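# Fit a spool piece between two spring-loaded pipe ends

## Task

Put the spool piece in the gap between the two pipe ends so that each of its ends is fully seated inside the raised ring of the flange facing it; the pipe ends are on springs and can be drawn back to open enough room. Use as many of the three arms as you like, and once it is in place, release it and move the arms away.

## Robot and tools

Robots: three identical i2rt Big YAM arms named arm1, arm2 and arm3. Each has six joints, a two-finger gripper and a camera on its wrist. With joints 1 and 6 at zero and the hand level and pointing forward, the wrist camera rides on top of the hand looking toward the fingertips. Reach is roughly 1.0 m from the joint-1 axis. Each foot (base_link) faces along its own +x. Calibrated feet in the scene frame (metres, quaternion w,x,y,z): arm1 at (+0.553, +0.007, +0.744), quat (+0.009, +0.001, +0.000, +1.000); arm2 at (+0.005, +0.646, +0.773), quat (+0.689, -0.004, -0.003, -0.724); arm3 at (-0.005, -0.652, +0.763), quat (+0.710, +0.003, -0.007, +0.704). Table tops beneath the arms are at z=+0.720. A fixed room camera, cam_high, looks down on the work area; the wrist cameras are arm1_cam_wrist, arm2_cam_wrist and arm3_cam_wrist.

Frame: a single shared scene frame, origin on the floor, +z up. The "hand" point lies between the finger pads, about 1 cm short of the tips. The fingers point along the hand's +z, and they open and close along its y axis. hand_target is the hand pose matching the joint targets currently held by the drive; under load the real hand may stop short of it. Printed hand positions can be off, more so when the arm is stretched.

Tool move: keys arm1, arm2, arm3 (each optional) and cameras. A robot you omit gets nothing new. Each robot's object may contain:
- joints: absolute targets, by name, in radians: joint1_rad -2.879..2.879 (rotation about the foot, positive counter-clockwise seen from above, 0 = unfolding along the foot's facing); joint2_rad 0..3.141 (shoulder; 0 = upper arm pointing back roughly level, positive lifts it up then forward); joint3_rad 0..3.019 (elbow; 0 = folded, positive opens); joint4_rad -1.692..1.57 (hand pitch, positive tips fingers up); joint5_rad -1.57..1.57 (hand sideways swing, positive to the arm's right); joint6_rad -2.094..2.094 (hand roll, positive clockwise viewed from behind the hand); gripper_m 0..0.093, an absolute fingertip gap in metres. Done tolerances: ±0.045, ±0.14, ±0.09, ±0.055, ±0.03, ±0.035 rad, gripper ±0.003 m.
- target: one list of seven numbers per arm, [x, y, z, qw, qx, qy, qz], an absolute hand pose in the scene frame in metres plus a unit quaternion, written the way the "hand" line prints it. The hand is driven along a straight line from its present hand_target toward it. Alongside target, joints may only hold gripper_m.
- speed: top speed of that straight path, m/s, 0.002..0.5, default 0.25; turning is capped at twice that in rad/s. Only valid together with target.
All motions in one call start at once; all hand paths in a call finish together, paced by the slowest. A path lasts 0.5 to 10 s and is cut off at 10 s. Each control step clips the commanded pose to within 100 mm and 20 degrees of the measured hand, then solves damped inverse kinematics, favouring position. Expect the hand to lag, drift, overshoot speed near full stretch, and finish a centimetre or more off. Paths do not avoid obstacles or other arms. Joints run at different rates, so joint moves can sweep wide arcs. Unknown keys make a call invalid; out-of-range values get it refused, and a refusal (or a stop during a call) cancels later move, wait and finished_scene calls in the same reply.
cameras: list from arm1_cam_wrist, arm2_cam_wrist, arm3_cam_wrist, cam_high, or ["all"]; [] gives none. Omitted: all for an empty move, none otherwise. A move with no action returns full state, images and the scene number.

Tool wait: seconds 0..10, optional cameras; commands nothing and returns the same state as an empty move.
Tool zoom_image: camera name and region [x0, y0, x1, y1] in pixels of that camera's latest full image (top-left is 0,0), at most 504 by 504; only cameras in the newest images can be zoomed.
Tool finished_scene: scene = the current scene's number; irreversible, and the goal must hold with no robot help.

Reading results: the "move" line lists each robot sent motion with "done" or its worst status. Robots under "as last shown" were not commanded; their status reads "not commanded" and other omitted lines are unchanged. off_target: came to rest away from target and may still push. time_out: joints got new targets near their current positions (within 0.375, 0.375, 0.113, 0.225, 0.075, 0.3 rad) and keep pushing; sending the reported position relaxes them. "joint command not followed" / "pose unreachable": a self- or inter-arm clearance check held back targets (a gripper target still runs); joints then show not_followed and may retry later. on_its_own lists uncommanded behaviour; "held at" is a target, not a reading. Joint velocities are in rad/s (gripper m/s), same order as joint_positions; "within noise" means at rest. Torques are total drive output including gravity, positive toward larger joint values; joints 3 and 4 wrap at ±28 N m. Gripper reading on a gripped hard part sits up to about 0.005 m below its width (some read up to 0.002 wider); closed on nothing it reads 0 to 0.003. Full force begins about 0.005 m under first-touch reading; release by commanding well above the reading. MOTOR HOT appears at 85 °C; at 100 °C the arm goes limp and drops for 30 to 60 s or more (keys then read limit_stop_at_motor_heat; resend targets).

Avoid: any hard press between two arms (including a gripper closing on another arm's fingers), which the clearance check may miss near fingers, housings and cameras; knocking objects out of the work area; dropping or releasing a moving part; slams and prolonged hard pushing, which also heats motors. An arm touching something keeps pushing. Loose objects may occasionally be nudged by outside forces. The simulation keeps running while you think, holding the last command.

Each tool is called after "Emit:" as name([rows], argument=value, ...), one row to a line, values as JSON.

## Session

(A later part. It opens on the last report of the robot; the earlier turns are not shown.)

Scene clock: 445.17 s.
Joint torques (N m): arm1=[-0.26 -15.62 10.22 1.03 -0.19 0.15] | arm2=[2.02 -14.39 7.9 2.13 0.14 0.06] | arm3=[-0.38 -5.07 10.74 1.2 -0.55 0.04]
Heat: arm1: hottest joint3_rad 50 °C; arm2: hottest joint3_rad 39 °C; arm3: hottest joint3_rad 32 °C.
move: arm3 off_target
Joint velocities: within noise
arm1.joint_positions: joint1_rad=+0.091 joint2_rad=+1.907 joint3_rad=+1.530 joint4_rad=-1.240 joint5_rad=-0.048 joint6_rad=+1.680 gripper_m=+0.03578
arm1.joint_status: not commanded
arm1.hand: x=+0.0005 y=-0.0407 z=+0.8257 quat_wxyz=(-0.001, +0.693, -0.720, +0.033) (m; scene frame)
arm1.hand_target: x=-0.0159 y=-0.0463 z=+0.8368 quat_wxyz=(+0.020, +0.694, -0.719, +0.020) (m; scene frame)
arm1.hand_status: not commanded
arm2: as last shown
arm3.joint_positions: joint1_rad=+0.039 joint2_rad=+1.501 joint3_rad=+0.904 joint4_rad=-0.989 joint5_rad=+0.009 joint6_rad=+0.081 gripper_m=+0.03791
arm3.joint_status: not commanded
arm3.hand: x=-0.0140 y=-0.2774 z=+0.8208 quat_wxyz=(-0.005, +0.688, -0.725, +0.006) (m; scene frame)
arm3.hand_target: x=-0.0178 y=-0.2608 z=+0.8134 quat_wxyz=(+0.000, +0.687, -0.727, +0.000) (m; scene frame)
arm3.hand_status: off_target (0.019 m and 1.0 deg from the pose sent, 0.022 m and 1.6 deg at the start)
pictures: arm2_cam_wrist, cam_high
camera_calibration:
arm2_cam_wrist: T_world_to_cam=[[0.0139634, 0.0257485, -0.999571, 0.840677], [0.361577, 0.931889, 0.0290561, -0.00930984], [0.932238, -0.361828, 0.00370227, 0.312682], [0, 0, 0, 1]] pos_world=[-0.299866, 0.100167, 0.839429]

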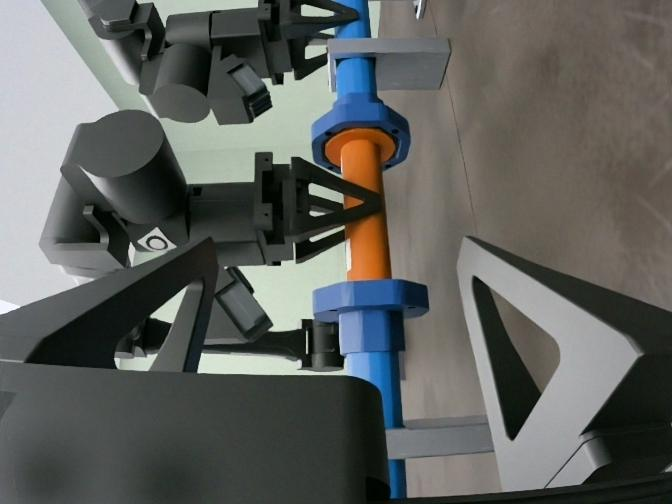

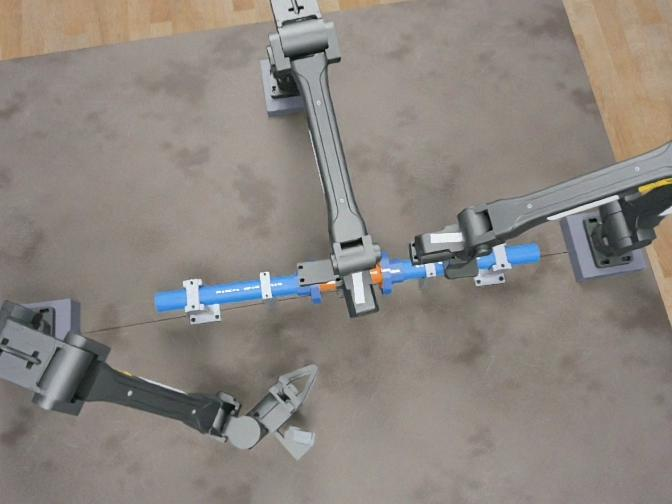

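Emit:
move(arm3={"target": [-0.016, -0.250, 0.813, 0, 0.6868, -0.7269, 0], "speed": 0.03})

Emit:
move(arm3={"joints": {"gripper_m": 0.088}}, cameras=["arm2_cam_wrist", "cam_high", "arm3_cam_wrist"])

Emit:
zoom_image(camera="arm2_cam_wrist", region=[300, 85, 420, 185])

Emit:
zoom_image(camera="cam_high", region=[360, 240, 420, 300])

Scene clock: 463.30 s.
Joint torques (N m): arm1=[-0.09 -15.62 10.24 1.02 -0.26 0.15] | arm2=[2.08 -14.39 7.9 2.11 0.15 0.06] | arm3=[-1.14 -4.48 11.4 1.77 -0.53 0]
Heat: arm1: hottest joint3_rad 50 °C; arm2: hottest joint3_rad 40 °C; arm3: hottest joint3_rad 34 °C.
move: arm3 off_target
Joint velocities: within noise
arm1.joint_positions: joint1_rad=+0.089 joint2_rad=+1.907 joint3_rad=+1.530 joint4_rad=-1.240 joint5_rad=-0.046 joint6_rad=+1.680 gripper_m=+0.03578
arm1.joint_status: not commanded
arm1.hand: x=+0.0004 y=-0.0394 z=+0.8255 quat_wxyz=(-0.002, +0.693, -0.721, +0.032) (m; scene frame)
arm1.hand_target: x=-0.0159 y=-0.0464 z=+0.8367 quat_wxyz=(+0.019, +0.694, -0.719, +0.020) (m; scene frame)
arm1.hand_status: not commanded
arm2.joint_positions: joint1_rad=-0.521 joint2_rad=+2.149 joint3_rad=+1.021 joint4_rad=+1.077 joint5_rad=-1.139 joint6_rad=+1.551 gripper_m=+0.08493
arm2.joint_status: not commanded
arm2.hand: x=-0.1852 y=+0.0615 z=+0.8377 quat_wxyz=(-0.672, -0.685, -0.194, -0.204) (m; scene frame)
arm2.hand_target: x=-0.1848 y=+0.0505 z=+0.8401 quat_wxyz=(-0.678, -0.678, -0.201, -0.201) (m; scene frame)
arm2.hand_status: not commanded
arm3.joint_positions: joint1_rad=+0.037 joint2_rad=+1.516 joint3_rad=+0.921 joint4_rad=-1.008 joint5_rad=+0.006 joint6_rad=+0.079 gripper_m=+0.03791
arm3.joint_status: not commanded
arm3.hand: x=-0.0139 y=-0.2753 z=+0.8209 quat_wxyz=(+0.001, +0.689, -0.725, +0.011) (m; scene frame)
arm3.hand_target: x=-0.0158 y=-0.2514 z=+0.8137 quat_wxyz=(+0.000, +0.687, -0.727, +0.000) (m; scene frame)
arm3.hand_status: off_target (0.027 m and 1.3 deg from the pose sent, 0.029 m and 1.0 deg at the start)
camera_calibration:
arm1_cam_wrist: T_world_to_cam=[[0.998315, -0.0398814, 0.0421576, -0.0351135], [-0.0573426, -0.789602, 0.610934, -0.530254], [0.00892285, -0.612322, -0.790558, 0.753485], [0, 0, 0, 1]] pos_world=[-0.00207506, 0.0412858, 0.921104]
arm2_cam_wrist: T_world_to_cam=[[0.0139634, 0.0257485, -0.999571, 0.840677], [0.361577, 0.931889, 0.0290561, -0.00930984], [0.932238, -0.361828, 0.00370227, 0.312682], [0, 0, 0, 1]] pos_world=[-0.299866, 0.100167, 0.839429]
arm3_cam_wrist: T_world_to_cam=[[0.998539, -0.0517749, 0.0154933, -0.0131203], [-0.0508278, -0.802294, 0.594761, -0.704234], [-0.0183635, -0.594679, -0.803754, 0.619747], [0, 0, 0, 1]] pos_world=[-0.0113128, -0.197132, 0.917177]

Scene clock: 464.00 s.
Joint torques (N m): arm1=[-0.09 -15.62 10.24 1.02 -0.26 0.15] | arm2=[2.02 -14.39 7.9 2.11 0.15 0.07] | arm3=[-0.21 -8.29 10.58 1.02 -0.12 0.03]
Heat: arm1: hottest joint3_rad 50 °C; arm2: hottest joint3_rad 40 °C; arm3: hottest joint3_rad 34 °C.
move: arm3 done
Joint velocities: within noise
arm1, arm2: as last shown
arm1.hand_target: x=-0.0159 y=-0.0465 z=+0.8367 quat_wxyz=(+0.019, +0.694, -0.719, +0.020) (m; scene frame)
arm3.joint_positions: joint1_rad=+0.037 joint2_rad=+1.565 joint3_rad=+0.929 joint4_rad=-0.984 joint5_rad=-0.005 joint6_rad=+0.079 gripper_m=+0.08785
arm3.joint_status: all done
arm3.hand: x=-0.0159 y=-0.2698 z=+0.8056 quat_wxyz=(+0.011, +0.689, -0.725, +0.014) (m; scene frame)
arm3.hand_target: x=-0.0159 y=-0.2515 z=+0.8137 quat_wxyz=(+0.000, +0.687, -0.727, +0.000) (m; scene frame)
arm3.hand_status: not commanded
pictures: arm2_cam_wrist, arm3_cam_wrist, cam_high
camera_calibration:
arm2_cam_wrist: T_world_to_cam=[[0.0139634, 0.0257485, -0.999571, 0.840677], [0.361577, 0.931889, 0.0290561, -0.00930984], [0.932238, -0.361828, 0.00370227, 0.312682], [0, 0, 0, 1]] pos_world=[-0.299866, 0.100167, 0.839429]
arm3_cam_wrist: T_world_to_cam=[[0.998628, -0.0520785, 0.00545678, -0.00251257], [-0.0446401, -0.792225, 0.608594, -0.699095], [-0.0273717, -0.608002, -0.793463, 0.598755], [0, 0, 0, 1]] pos_world=[-0.0123096, -0.189927, 0.900568]

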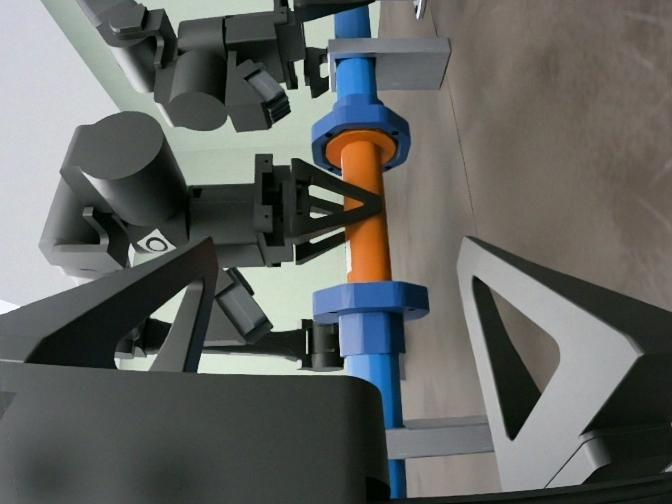

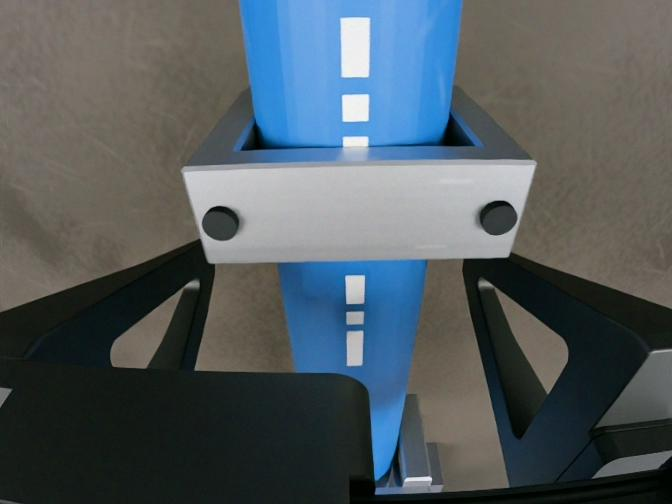

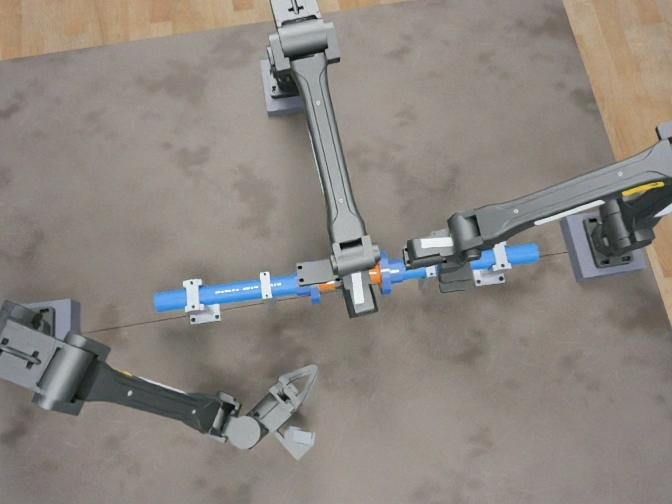

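Scaled by 4.200 from the camera's 672x504 image, which has a finer 960x720 frame.

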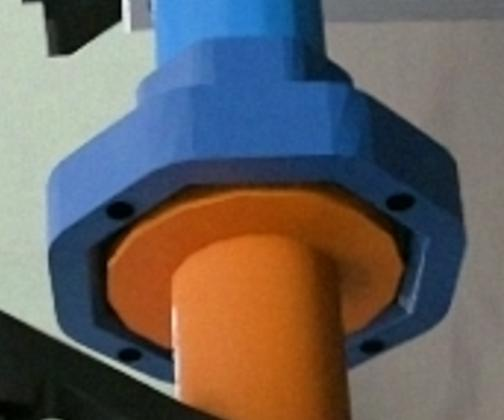

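Scaled by 8.400 from the camera's 672x504 image, which has a finer 960x720 frame.

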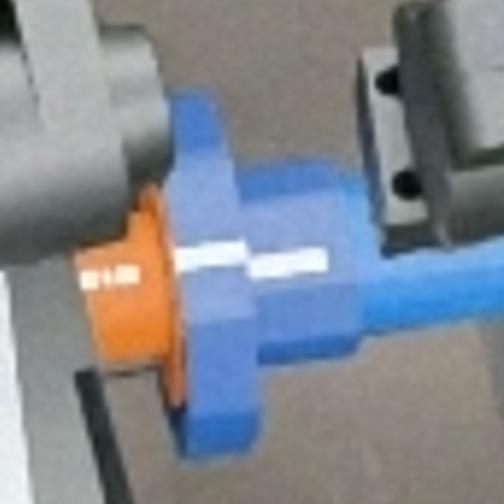

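Emit:
move(arm3={"target": [-0.0165, -0.272, 0.97, 0, 0.6868, -0.7269, 0], "speed": 0.15}, cameras=["arm2_cam_wrist", "cam_high"])

Emit:
zoom_image(camera="arm2_cam_wrist", region=[300, 85, 420, 185])

Emit:
zoom_image(camera="cam_high", region=[300, 240, 420, 320])

Scene clock: 470.60 s.
Joint torques (N m): arm1=[-0.09 -15.68 10.24 1.02 -0.26 0.15] | arm2=[2.08 -14.33 7.9 2.13 0.14 0.06] | arm3=[-0.44 -7.77 12.88 0.54 -0.13 0.01]
Heat: arm1: hottest joint3_rad 50 °C; arm2: hottest joint3_rad 40 °C; arm3: hottest joint3_rad 34 °C.
move: arm3 off_target
Joint velocities: within noise
arm1, arm2: as last shown
arm3.joint_positions: joint1_rad=+0.037 joint2_rad=+1.362 joint3_rad=+1.139 joint4_rad=-1.399 joint5_rad=-0.005 joint6_rad=+0.079 gripper_m=+0.08795
arm3.joint_status: not commanded
arm3.hand: x=-0.0165 y=-0.2848 z=+0.9533 quat_wxyz=(+0.012, +0.689, -0.725, +0.015) (m; scene frame)
arm3.hand_target: x=-0.0165 y=-0.2726 z=+0.9700 quat_wxyz=(+0.000, +0.687, -0.727, +0.000) (m; scene frame)
arm3.hand_status: off_target (0.021 m and 2.2 deg from the pose sent, 0.164 m and 2.0 deg at the start)
pictures: arm2_cam_wrist, cam_high
camera_calibration:
arm2_cam_wrist: T_world_to_cam=[[0.0139634, 0.0257485, -0.999571, 0.840677], [0.361577, 0.931889, 0.0290561, -0.00930984], [0.932238, -0.361828, 0.00370227, 0.312682], [0, 0, 0, 1]] pos_world=[-0.299866, 0.100167, 0.839429]

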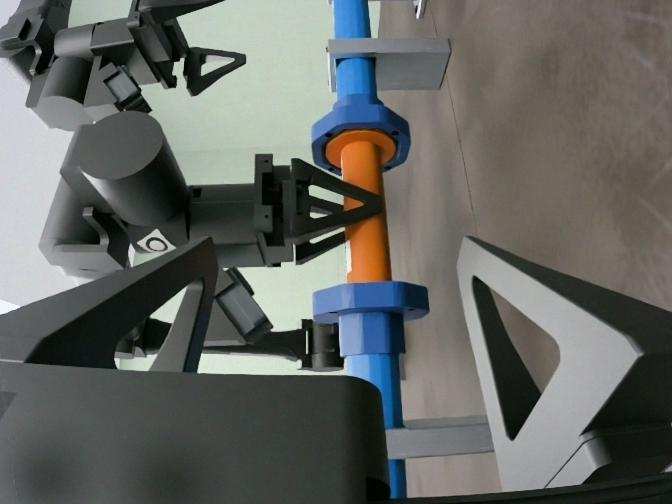

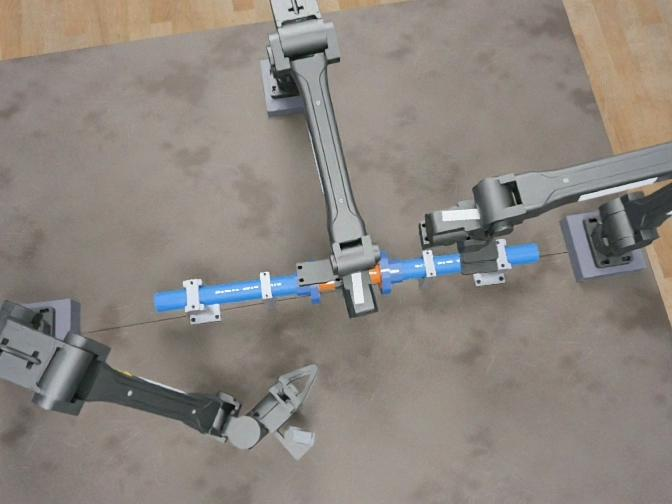

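Scaled by 4.200 from the camera's 672x504 image, which has a finer 960x720 frame.

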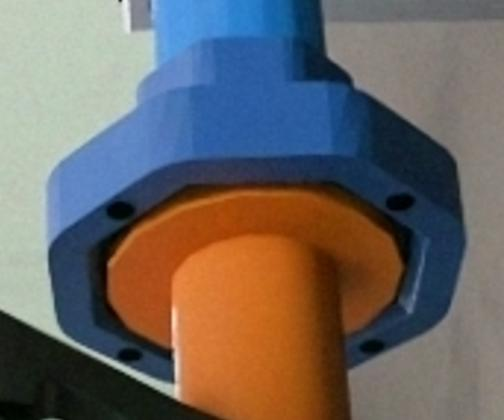

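Scaled by 4.200 from the camera's 672x504 image, which has a finer 960x720 frame.

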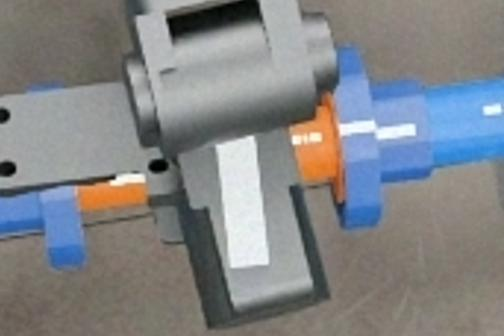

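Emit:
move(arm1={"joints": {"gripper_m": 0.05}}, cameras=["arm2_cam_wrist", "cam_high"])

Emit:
zoom_image(camera="arm2_cam_wrist", region=[290, 80, 450, 340])

Emit:
zoom_image(camera="cam_high", region=[300, 240, 420, 320])

Scene clock: 490.07 s.
Joint torques (N m): arm1=[-0.38 -15.56 10.24 0.85 -0.03 0.15] | arm2=[2.02 -14.39 7.9 2.13 0.15 0.07] | arm3=[-0.15 -7.88 12.78 0.65 -0.18 0.01]
Heat: arm1: hottest joint3_rad 50 °C; arm2: hottest joint3_rad 40 °C; arm3: hottest joint3_rad 38 °C.
move: arm1 done
Joint velocities: within noise
arm1.joint_positions: joint1_rad=+0.092 joint2_rad=+1.907 joint3_rad=+1.530 joint4_rad=-1.236 joint5_rad=-0.053 joint6_rad=+1.680 gripper_m=+0.04988
arm1.joint_status: all done
arm1.hand: x=-0.0004 y=-0.0421 z=+0.8255 quat_wxyz=(+0.002, +0.693, -0.720, +0.033) (m; scene frame)
arm1.hand_target: x=-0.0159 y=-0.0464 z=+0.8367 quat_wxyz=(+0.020, +0.694, -0.719, +0.020) (m; scene frame)
arm1.hand_status: not commanded
arm2, arm3: as last shown
arm3.joint_positions: joint1_rad=+0.037 joint2_rad=+1.362 joint3_rad=+1.139 joint4_rad=-1.400 joint5_rad=-0.005 joint6_rad=+0.079 gripper_m=+0.08795
arm3.hand: x=-0.0165 y=-0.2849 z=+0.9533 quat_wxyz=(+0.012, +0.689, -0.725, +0.015) (m; scene frame)
pictures: arm2_cam_wrist, cam_high
camera_calibration:
arm2_cam_wrist: T_world_to_cam=[[0.0139634, 0.0257485, -0.999571, 0.840677], [0.361577, 0.931889, 0.0290561, -0.00930984], [0.932238, -0.361828, 0.00370227, 0.312682], [0, 0, 0, 1]] pos_world=[-0.299866, 0.100167, 0.839429]

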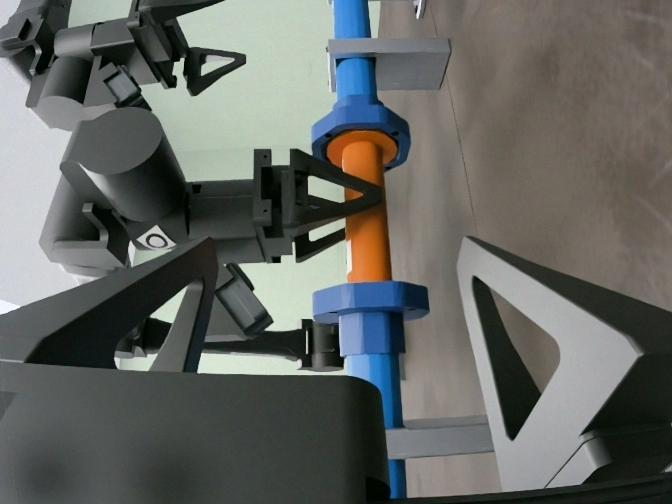

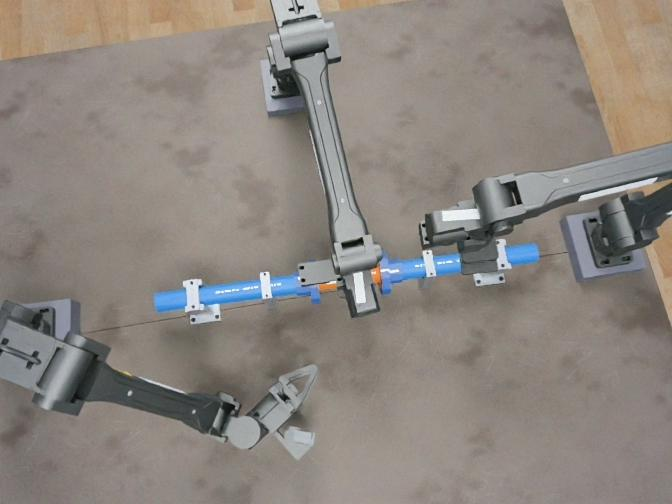

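Scaled by 1.938 from the camera's 672x504 image, which has a finer 960x720 frame.

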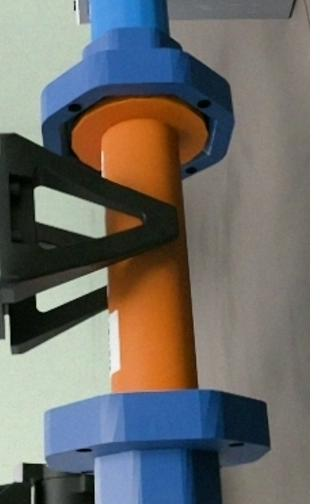

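Scaled by 4.200 from the camera's 672x504 image, which has a finer 960x720 frame.

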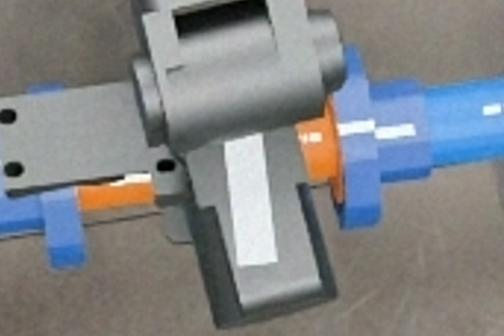

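Emit:
move(arm1={"joints": {"gripper_m": 0.09}})

Emit:
move(arm1={"target": [-0.012, -0.0455, 1.0, 0.012, 0.6938, -0.7199, 0.012], "speed": 0.12}, cameras=["arm2_cam_wrist", "cam_high"])

Emit:
zoom_image(camera="arm2_cam_wrist", region=[290, 80, 450, 340])

Emit:
zoom_image(camera="cam_high", region=[300, 240, 420, 320])

Scene clock: 499.40 s.
Joint torques (N m): arm1=[-0.32 -15.68 10.25 0.87 -0.03 0.15] | arm2=[2.02 -14.39 7.9 2.11 0.14 0.07] | arm3=[-0.26 -8.35 12.75 0.46 -0.11 0.07]
Heat: arm1: hottest joint3_rad 50 °C; arm2: hottest joint3_rad 40 °C; arm3: hottest joint3_rad 39 °C.
move: arm1 done
Joint velocities: within noise
arm1.joint_positions: joint1_rad=+0.092 joint2_rad=+1.907 joint3_rad=+1.530 joint4_rad=-1.236 joint5_rad=-0.053 joint6_rad=+1.680 gripper_m=+0.08981
arm1.joint_status: all done
arm1.hand: x=-0.0004 y=-0.0421 z=+0.8255 quat_wxyz=(+0.002, +0.693, -0.720, +0.033) (m; scene frame)
arm1.hand_target: x=-0.0159 y=-0.0464 z=+0.8367 quat_wxyz=(+0.020, +0.694, -0.719, +0.020) (m; scene frame)
arm1.hand_status: not commanded
arm2, arm3: as last shown
camera_calibration:
arm1_cam_wrist: T_world_to_cam=[[0.998553, -0.0372383, 0.0387911, -0.0315818], [-0.0532467, -0.785361, 0.616743, -0.537075], [0.00749855, -0.617917, -0.786208, 0.747948], [0, 0, 0, 1]] pos_world=[-0.00266989, 0.0391954, 0.920505]
arm2_cam_wrist: T_world_to_cam=[[0.0139634, 0.0257485, -0.999571, 0.840677], [0.361577, 0.931889, 0.0290561, -0.00930984], [0.932238, -0.361828, 0.00370227, 0.312682], [0, 0, 0, 1]] pos_world=[-0.299866, 0.100167, 0.839429]
arm3_cam_wrist: T_world_to_cam=[[0.998631, -0.0520024, 0.0056954, -0.00372284], [-0.0446418, -0.790361, 0.611013, -0.802705], [-0.0272727, -0.610431, -0.7916, 0.704247], [0, 0, 0, 1]] pos_world=[-0.0129097, -0.204726, 1.04797]

Scene clock: 501.57 s.
Joint torques (N m): arm1=[-0.09 -16.15 12.04 -0.12 0.15 0.24] | arm2=[2.02 -14.39 7.91 2.11 0.15 0.07] | arm3=[-0.97 -8.12 12.57 0.4 -0.1 0.02]
Heat: arm1: hottest joint3_rad 49 °C; arm2: hottest joint3_rad 40 °C; arm3: hottest joint3_rad 39 °C.
move: arm1 off_target
Joint velocities: within noise
arm1.joint_positions: joint1_rad=+0.094 joint2_rad=+1.839 joint3_rad=+1.838 joint4_rad=-1.613 joint5_rad=-0.036 joint6_rad=+1.680 gripper_m=+0.08990
arm1.joint_status: not commanded
arm1.hand: x=-0.0034 y=-0.0406 z=+0.9775 quat_wxyz=(-0.004, +0.695, -0.719, +0.027) (m; scene frame)
arm1.hand_target: x=-0.0110 y=-0.0453 z=+0.9999 quat_wxyz=(+0.012, +0.694, -0.720, +0.012) (m; scene frame)
arm1.hand_status: off_target (0.025 m and 2.5 deg from the pose sent, 0.175 m and 2.7 deg at the start)
arm2, arm3: as last shown
pictures: arm2_cam_wrist, cam_high
camera_calibration:
arm2_cam_wrist: T_world_to_cam=[[0.0139634, 0.0257485, -0.999571, 0.840677], [0.361577, 0.931889, 0.0290561, -0.00930984], [0.932238, -0.361828, 0.00370227, 0.312682], [0, 0, 0, 1]] pos_world=[-0.299866, 0.100167, 0.839429]

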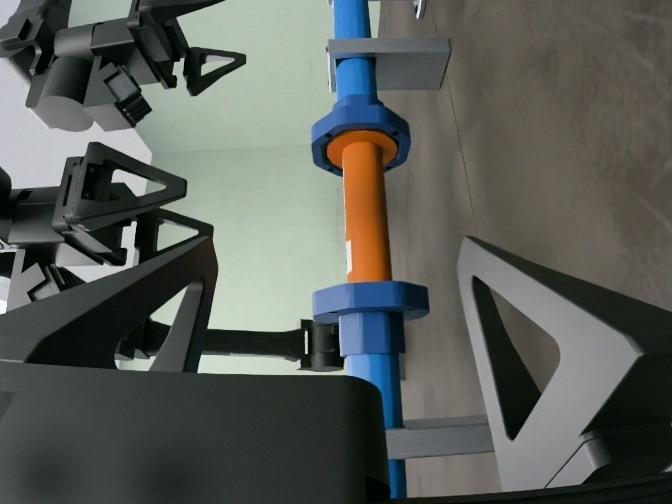

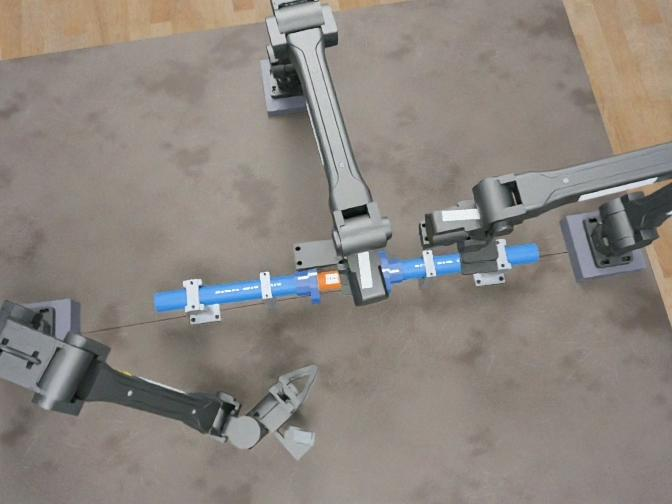

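Scaled by 1.938 from the camera's 672x504 image, which has a finer 960x720 frame.

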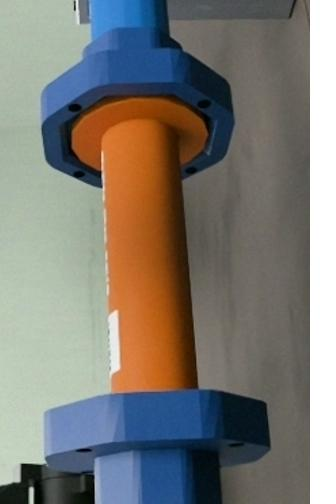

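Scaled by 4.200 from the camera's 672x504 image, which has a finer 960x720 frame.

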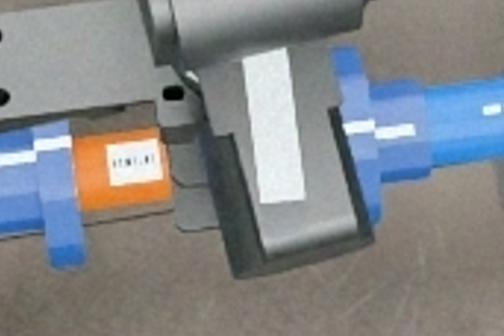

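Emit:
move(arm1={"target": [0.2, -0.04, 1.02, 0, 0.6868, -0.7269, 0], "speed": 0.2}, cameras=["all"])

Emit:
zoom_image(camera="cam_high", region=[300, 240, 420, 320])

Emit:
zoom_image(camera="arm2_cam_wrist", region=[250, 80, 490, 340])

Scene clock: 511.00 s.
Joint torques (N m): arm1=[-0.09 -7.82 8.58 -0.06 0.18 0.28] | arm2=[2.08 -14.39 7.91 2.13 0.14 0.06] | arm3=[-0.44 -8.41 12.72 0.83 -0.11 0.04]
Heat: arm1: hottest joint3_rad 49 °C; arm2: hottest joint3_rad 40 °C; arm3: hottest joint3_rad 40 °C.
move: arm1 done
Joint velocities: within noise
arm1.joint_positions: joint1_rad=+0.145 joint2_rad=+1.274 joint3_rad=+1.290 joint4_rad=-1.582 joint5_rad=-0.002 joint6_rad=+1.746 gripper_m=+0.08991
arm1.joint_status: not commanded
arm1.hand: x=+0.1973 y=-0.0380 z=+1.0183 quat_wxyz=(+0.004, +0.690, -0.724, -0.001) (m; scene frame)
arm1.hand_target: x=+0.2001 y=-0.0400 z=+1.0199 quat_wxyz=(+0.000, +0.687, -0.727, +0.000) (m; scene frame)
arm1.hand_status: done (0.004 m and 0.6 deg from the pose sent, 0.208 m and 3.4 deg at the start)
arm2, arm3: as last shown
pictures: arm1_cam_wrist, arm2_cam_wrist, arm3_cam_wrist, cam_high
camera_calibration:
arm1_cam_wrist: T_world_to_cam=[[0.998684, -0.0495662, -0.0131644, -0.183927], [-0.0326929, -0.813083, 0.581229, -0.611153], [-0.0395131, -0.580034, -0.813633, 0.939188], [0, 0, 0, 1]] pos_world=[0.200815, 0.0387272, 1.11695]
arm2_cam_wrist: T_world_to_cam=[[0.0139634, 0.0257485, -0.999571, 0.840677], [0.361577, 0.931889, 0.0290561, -0.00930984], [0.932238, -0.361828, 0.00370227, 0.312682], [0, 0, 0, 1]] pos_world=[-0.299866, 0.100167, 0.839429]
arm3_cam_wrist: T_world_to_cam=[[0.998631, -0.0520024, 0.0056954, -0.00372284], [-0.0446418, -0.790361, 0.611013, -0.802705], [-0.0272727, -0.610431, -0.7916, 0.704247], [0, 0, 0, 1]] pos_world=[-0.0129097, -0.204726, 1.04797]

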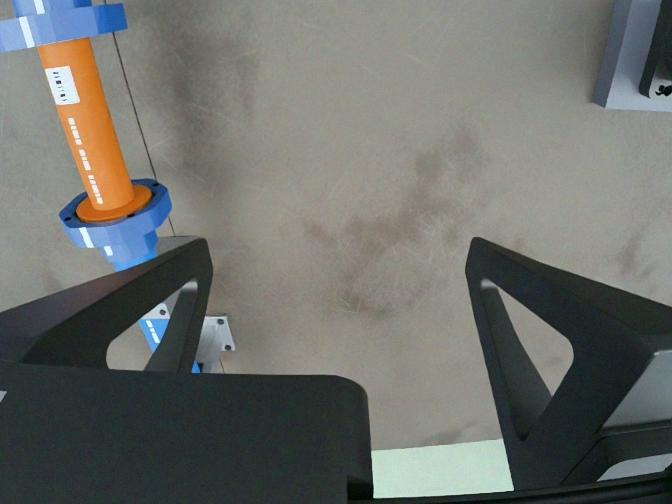

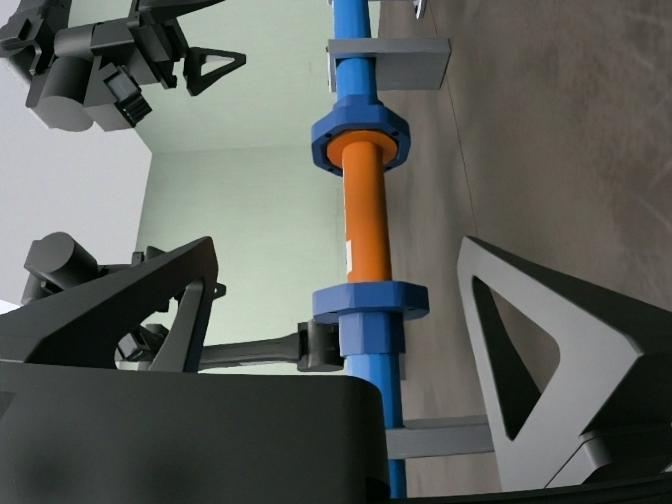

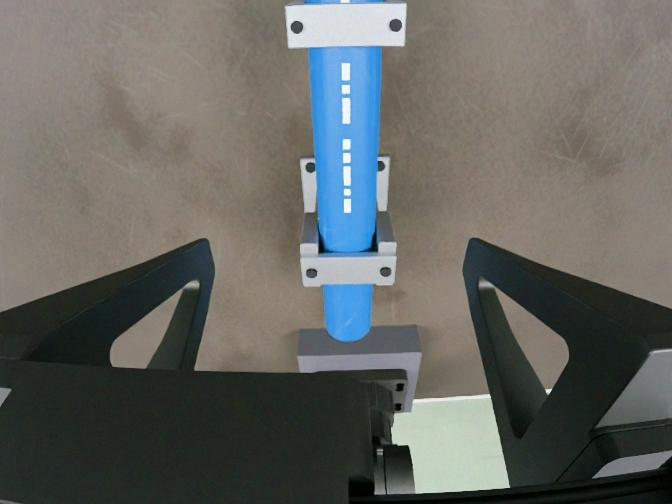

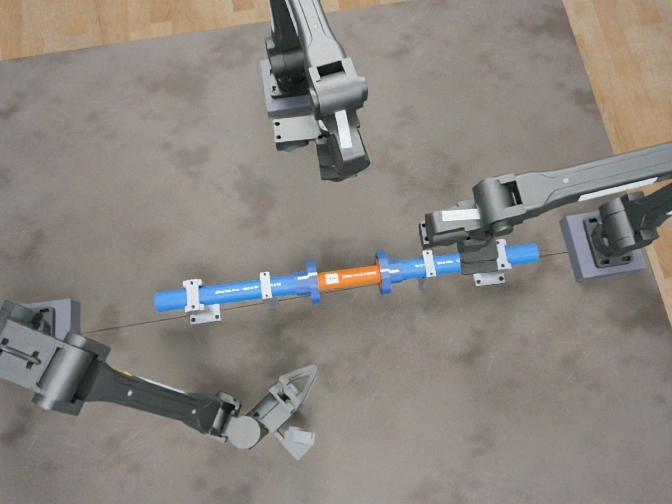

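Scaled by 4.200 from the camera's 672x504 image, which has a finer 960x720 frame.

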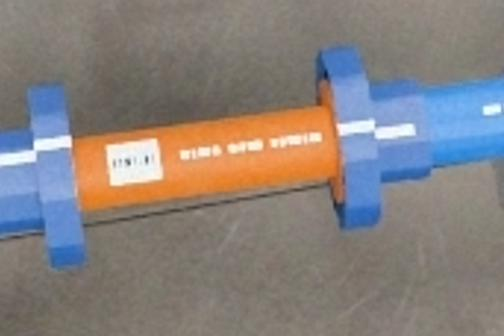

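Scaled by 1.938 from the camera's 672x504 image, which has a finer 960x720 frame.

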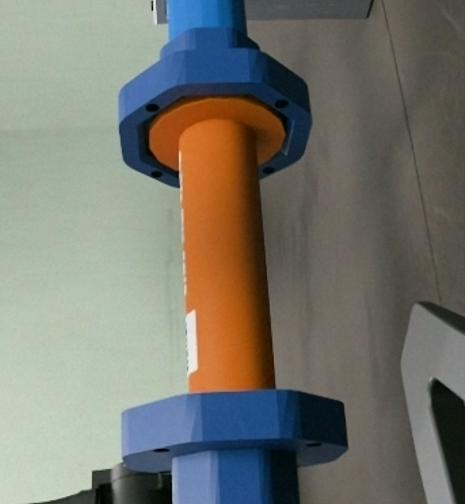

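Emit:
zoom_image(camera="arm1_cam_wrist", region=[20, 130, 220, 280])

Emit:
zoom_image(camera="cam_high", region=[360, 245, 410, 300])

Emit:
zoom_image(camera="arm2_cam_wrist", region=[300, 90, 420, 185])

Scaled by 2.520 from the camera's 672x504 image, which has a finer 960x720 frame.

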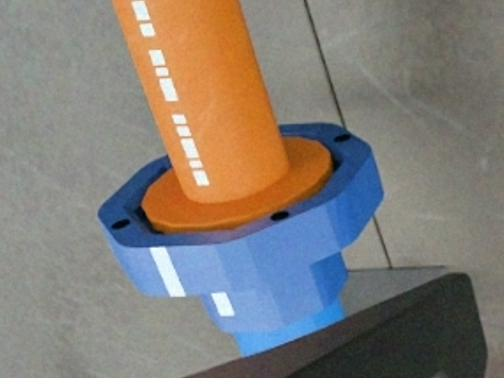

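Scaled by 9.164 from the camera's 672x504 image, which has a finer 960x720 frame.

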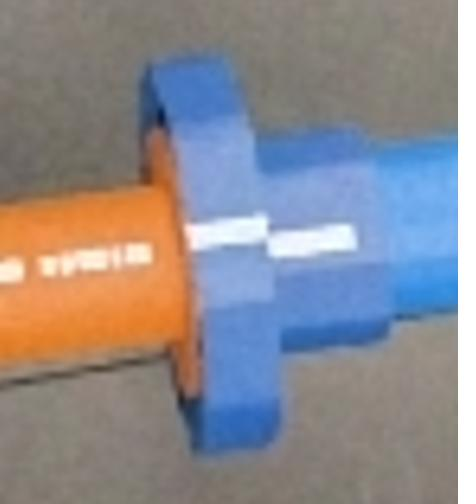

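Scaled by 4.200 from the camera's 672x504 image, which has a finer 960x720 frame.

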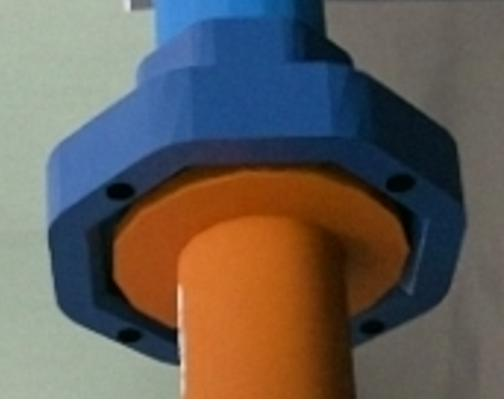

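Emit:
move(cameras=[])

Scene clock: 543.70 s.
Joint torques (N m): arm1=[-0.15 -7.82 8.57 -0.08 0.17 0.28] | arm2=[1.96 -14.33 7.9 2.13 0.15 0.07] | arm3=[-1.08 -8.47 12.77 0.49 -0.15 0.01]
Heat: arm1: hottest joint3_rad 47 °C; arm2: hottest joint3_rad 40 °C; arm3: hottest joint3_rad 42 °C.
Joint velocities: within noise
arm1.joint_positions: joint1_rad=+0.145 joint2_rad=+1.274 joint3_rad=+1.290 joint4_rad=-1.582 joint5_rad=-0.002 joint6_rad=+1.747 gripper_m=+0.08991
arm1.joint_status: not commanded
arm1.hand: x=+0.1973 y=-0.0380 z=+1.0183 quat_wxyz=(+0.004, +0.690, -0.724, -0.001) (m; scene frame)
arm1.hand_target: x=+0.2001 y=-0.0400 z=+1.0199 quat_wxyz=(+0.000, +0.687, -0.727, +0.000) (m; scene frame)
arm1.hand_status: done (0.004 m and 0.6 deg from the pose sent, 0.208 m and 3.4 deg at the start)
arm2.joint_positions: joint1_rad=-0.521 joint2_rad=+2.149 joint3_rad=+1.021 joint4_rad=+1.077 joint5_rad=-1.139 joint6_rad=+1.551 gripper_m=+0.08493
arm2.joint_status: not commanded
arm2.hand: x=-0.1852 y=+0.0615 z=+0.8377 quat_wxyz=(-0.672, -0.685, -0.194, -0.204) (m; scene frame)
arm2.hand_target: x=-0.1848 y=+0.0505 z=+0.8401 quat_wxyz=(-0.678, -0.678, -0.201, -0.201) (m; scene frame)
arm2.hand_status: not commanded
arm3.joint_positions: joint1_rad=+0.037 joint2_rad=+1.362 joint3_rad=+1.139 joint4_rad=-1.400 joint5_rad=-0.005 joint6_rad=+0.079 gripper_m=+0.08795
arm3.joint_status: not commanded
arm3.hand: x=-0.0165 y=-0.2849 z=+0.9533 quat_wxyz=(+0.012, +0.689, -0.725, +0.015) (m; scene frame)
arm3.hand_target: x=-0.0165 y=-0.2726 z=+0.9700 quat_wxyz=(+0.000, +0.687, -0.727, +0.000) (m; scene frame)
arm3.hand_status: not commanded
pictures: none
No camera images: "cameras" was empty.

Emit:
move(arm3={"joints": {"joint4_rad": -0.1}}, cameras=["arm3_cam_wrist"])

Scene clock: 547.97 s.
Joint torques (N m): arm1=[-0.09 -7.82 8.57 -0.08 0.18 0.28] | arm2=[2.02 -14.45 7.9 2.13 0.15 0.07] | arm3=[-0.85 -9.58 14.37 2.65 -0.17 0.04]
Heat: arm1: hottest joint3_rad 47 °C; arm2: hottest joint3_rad 40 °C; arm3: hottest joint3_rad 43 °C.
move: arm3 done
Joint velocities: within noise
arm1, arm2: as last shown
arm1.hand: x=+0.1973 y=-0.0380 z=+1.0183 quat_wxyz=(+0.004, +0.689, -0.724, -0.001) (m; scene frame)
arm2.hand: x=-0.1852 y=+0.0614 z=+0.8377 quat_wxyz=(-0.672, -0.685, -0.193, -0.204) (m; scene frame)
arm2.hand_target: x=-0.1849 y=+0.0505 z=+0.8401 quat_wxyz=(-0.678, -0.678, -0.201, -0.201) (m; scene frame)
arm3.joint_positions: joint1_rad=+0.037 joint2_rad=+1.362 joint3_rad=+1.139 joint4_rad=-0.114 joint5_rad=-0.005 joint6_rad=+0.079 gripper_m=+0.08795
arm3.joint_status: all done
arm3.hand: x=-0.0244 y=-0.0423 z=+1.1207 quat_wxyz=(-0.391, +0.562, -0.586, -0.434) (m; scene frame)
arm3.hand_target: x=-0.0238 y=-0.0353 z=+1.1516 quat_wxyz=(-0.406, +0.548, -0.574, -0.452) (m; scene frame)
arm3.hand_status: not commanded
pictures: arm3_cam_wrist
camera_calibration:
arm3_cam_wrist: T_world_to_cam=[[0.997555, 0.00615019, -0.0696186, 0.102558], [-0.0358764, -0.809801, -0.585607, 0.62674], [-0.0599788, 0.586672, -0.8076, 1.05246], [0, 0, 0, 1]] pos_world=[-0.0166966, -0.110543, 1.22413]

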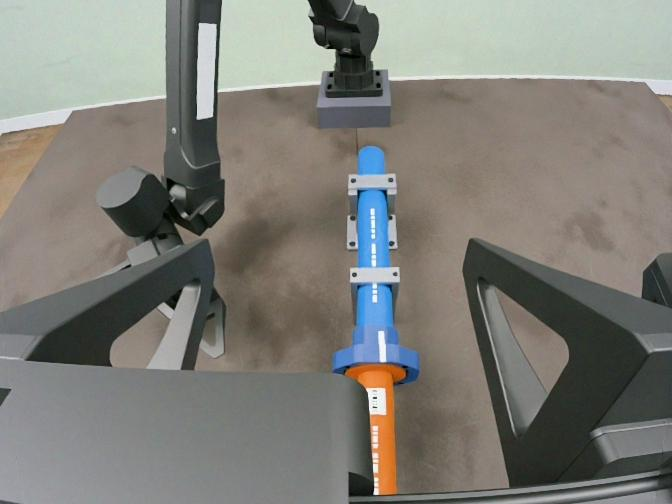

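Emit:
zoom_image(camera="arm3_cam_wrist", region=[310, 310, 440, 407])

Scaled by 3.877 from the camera's 672x504 image, which has a finer 960x720 frame.

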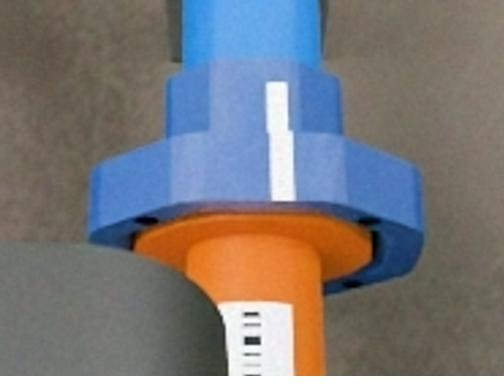

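Emit:
finished_scene(scene=2)

The scene is finished: the task was done.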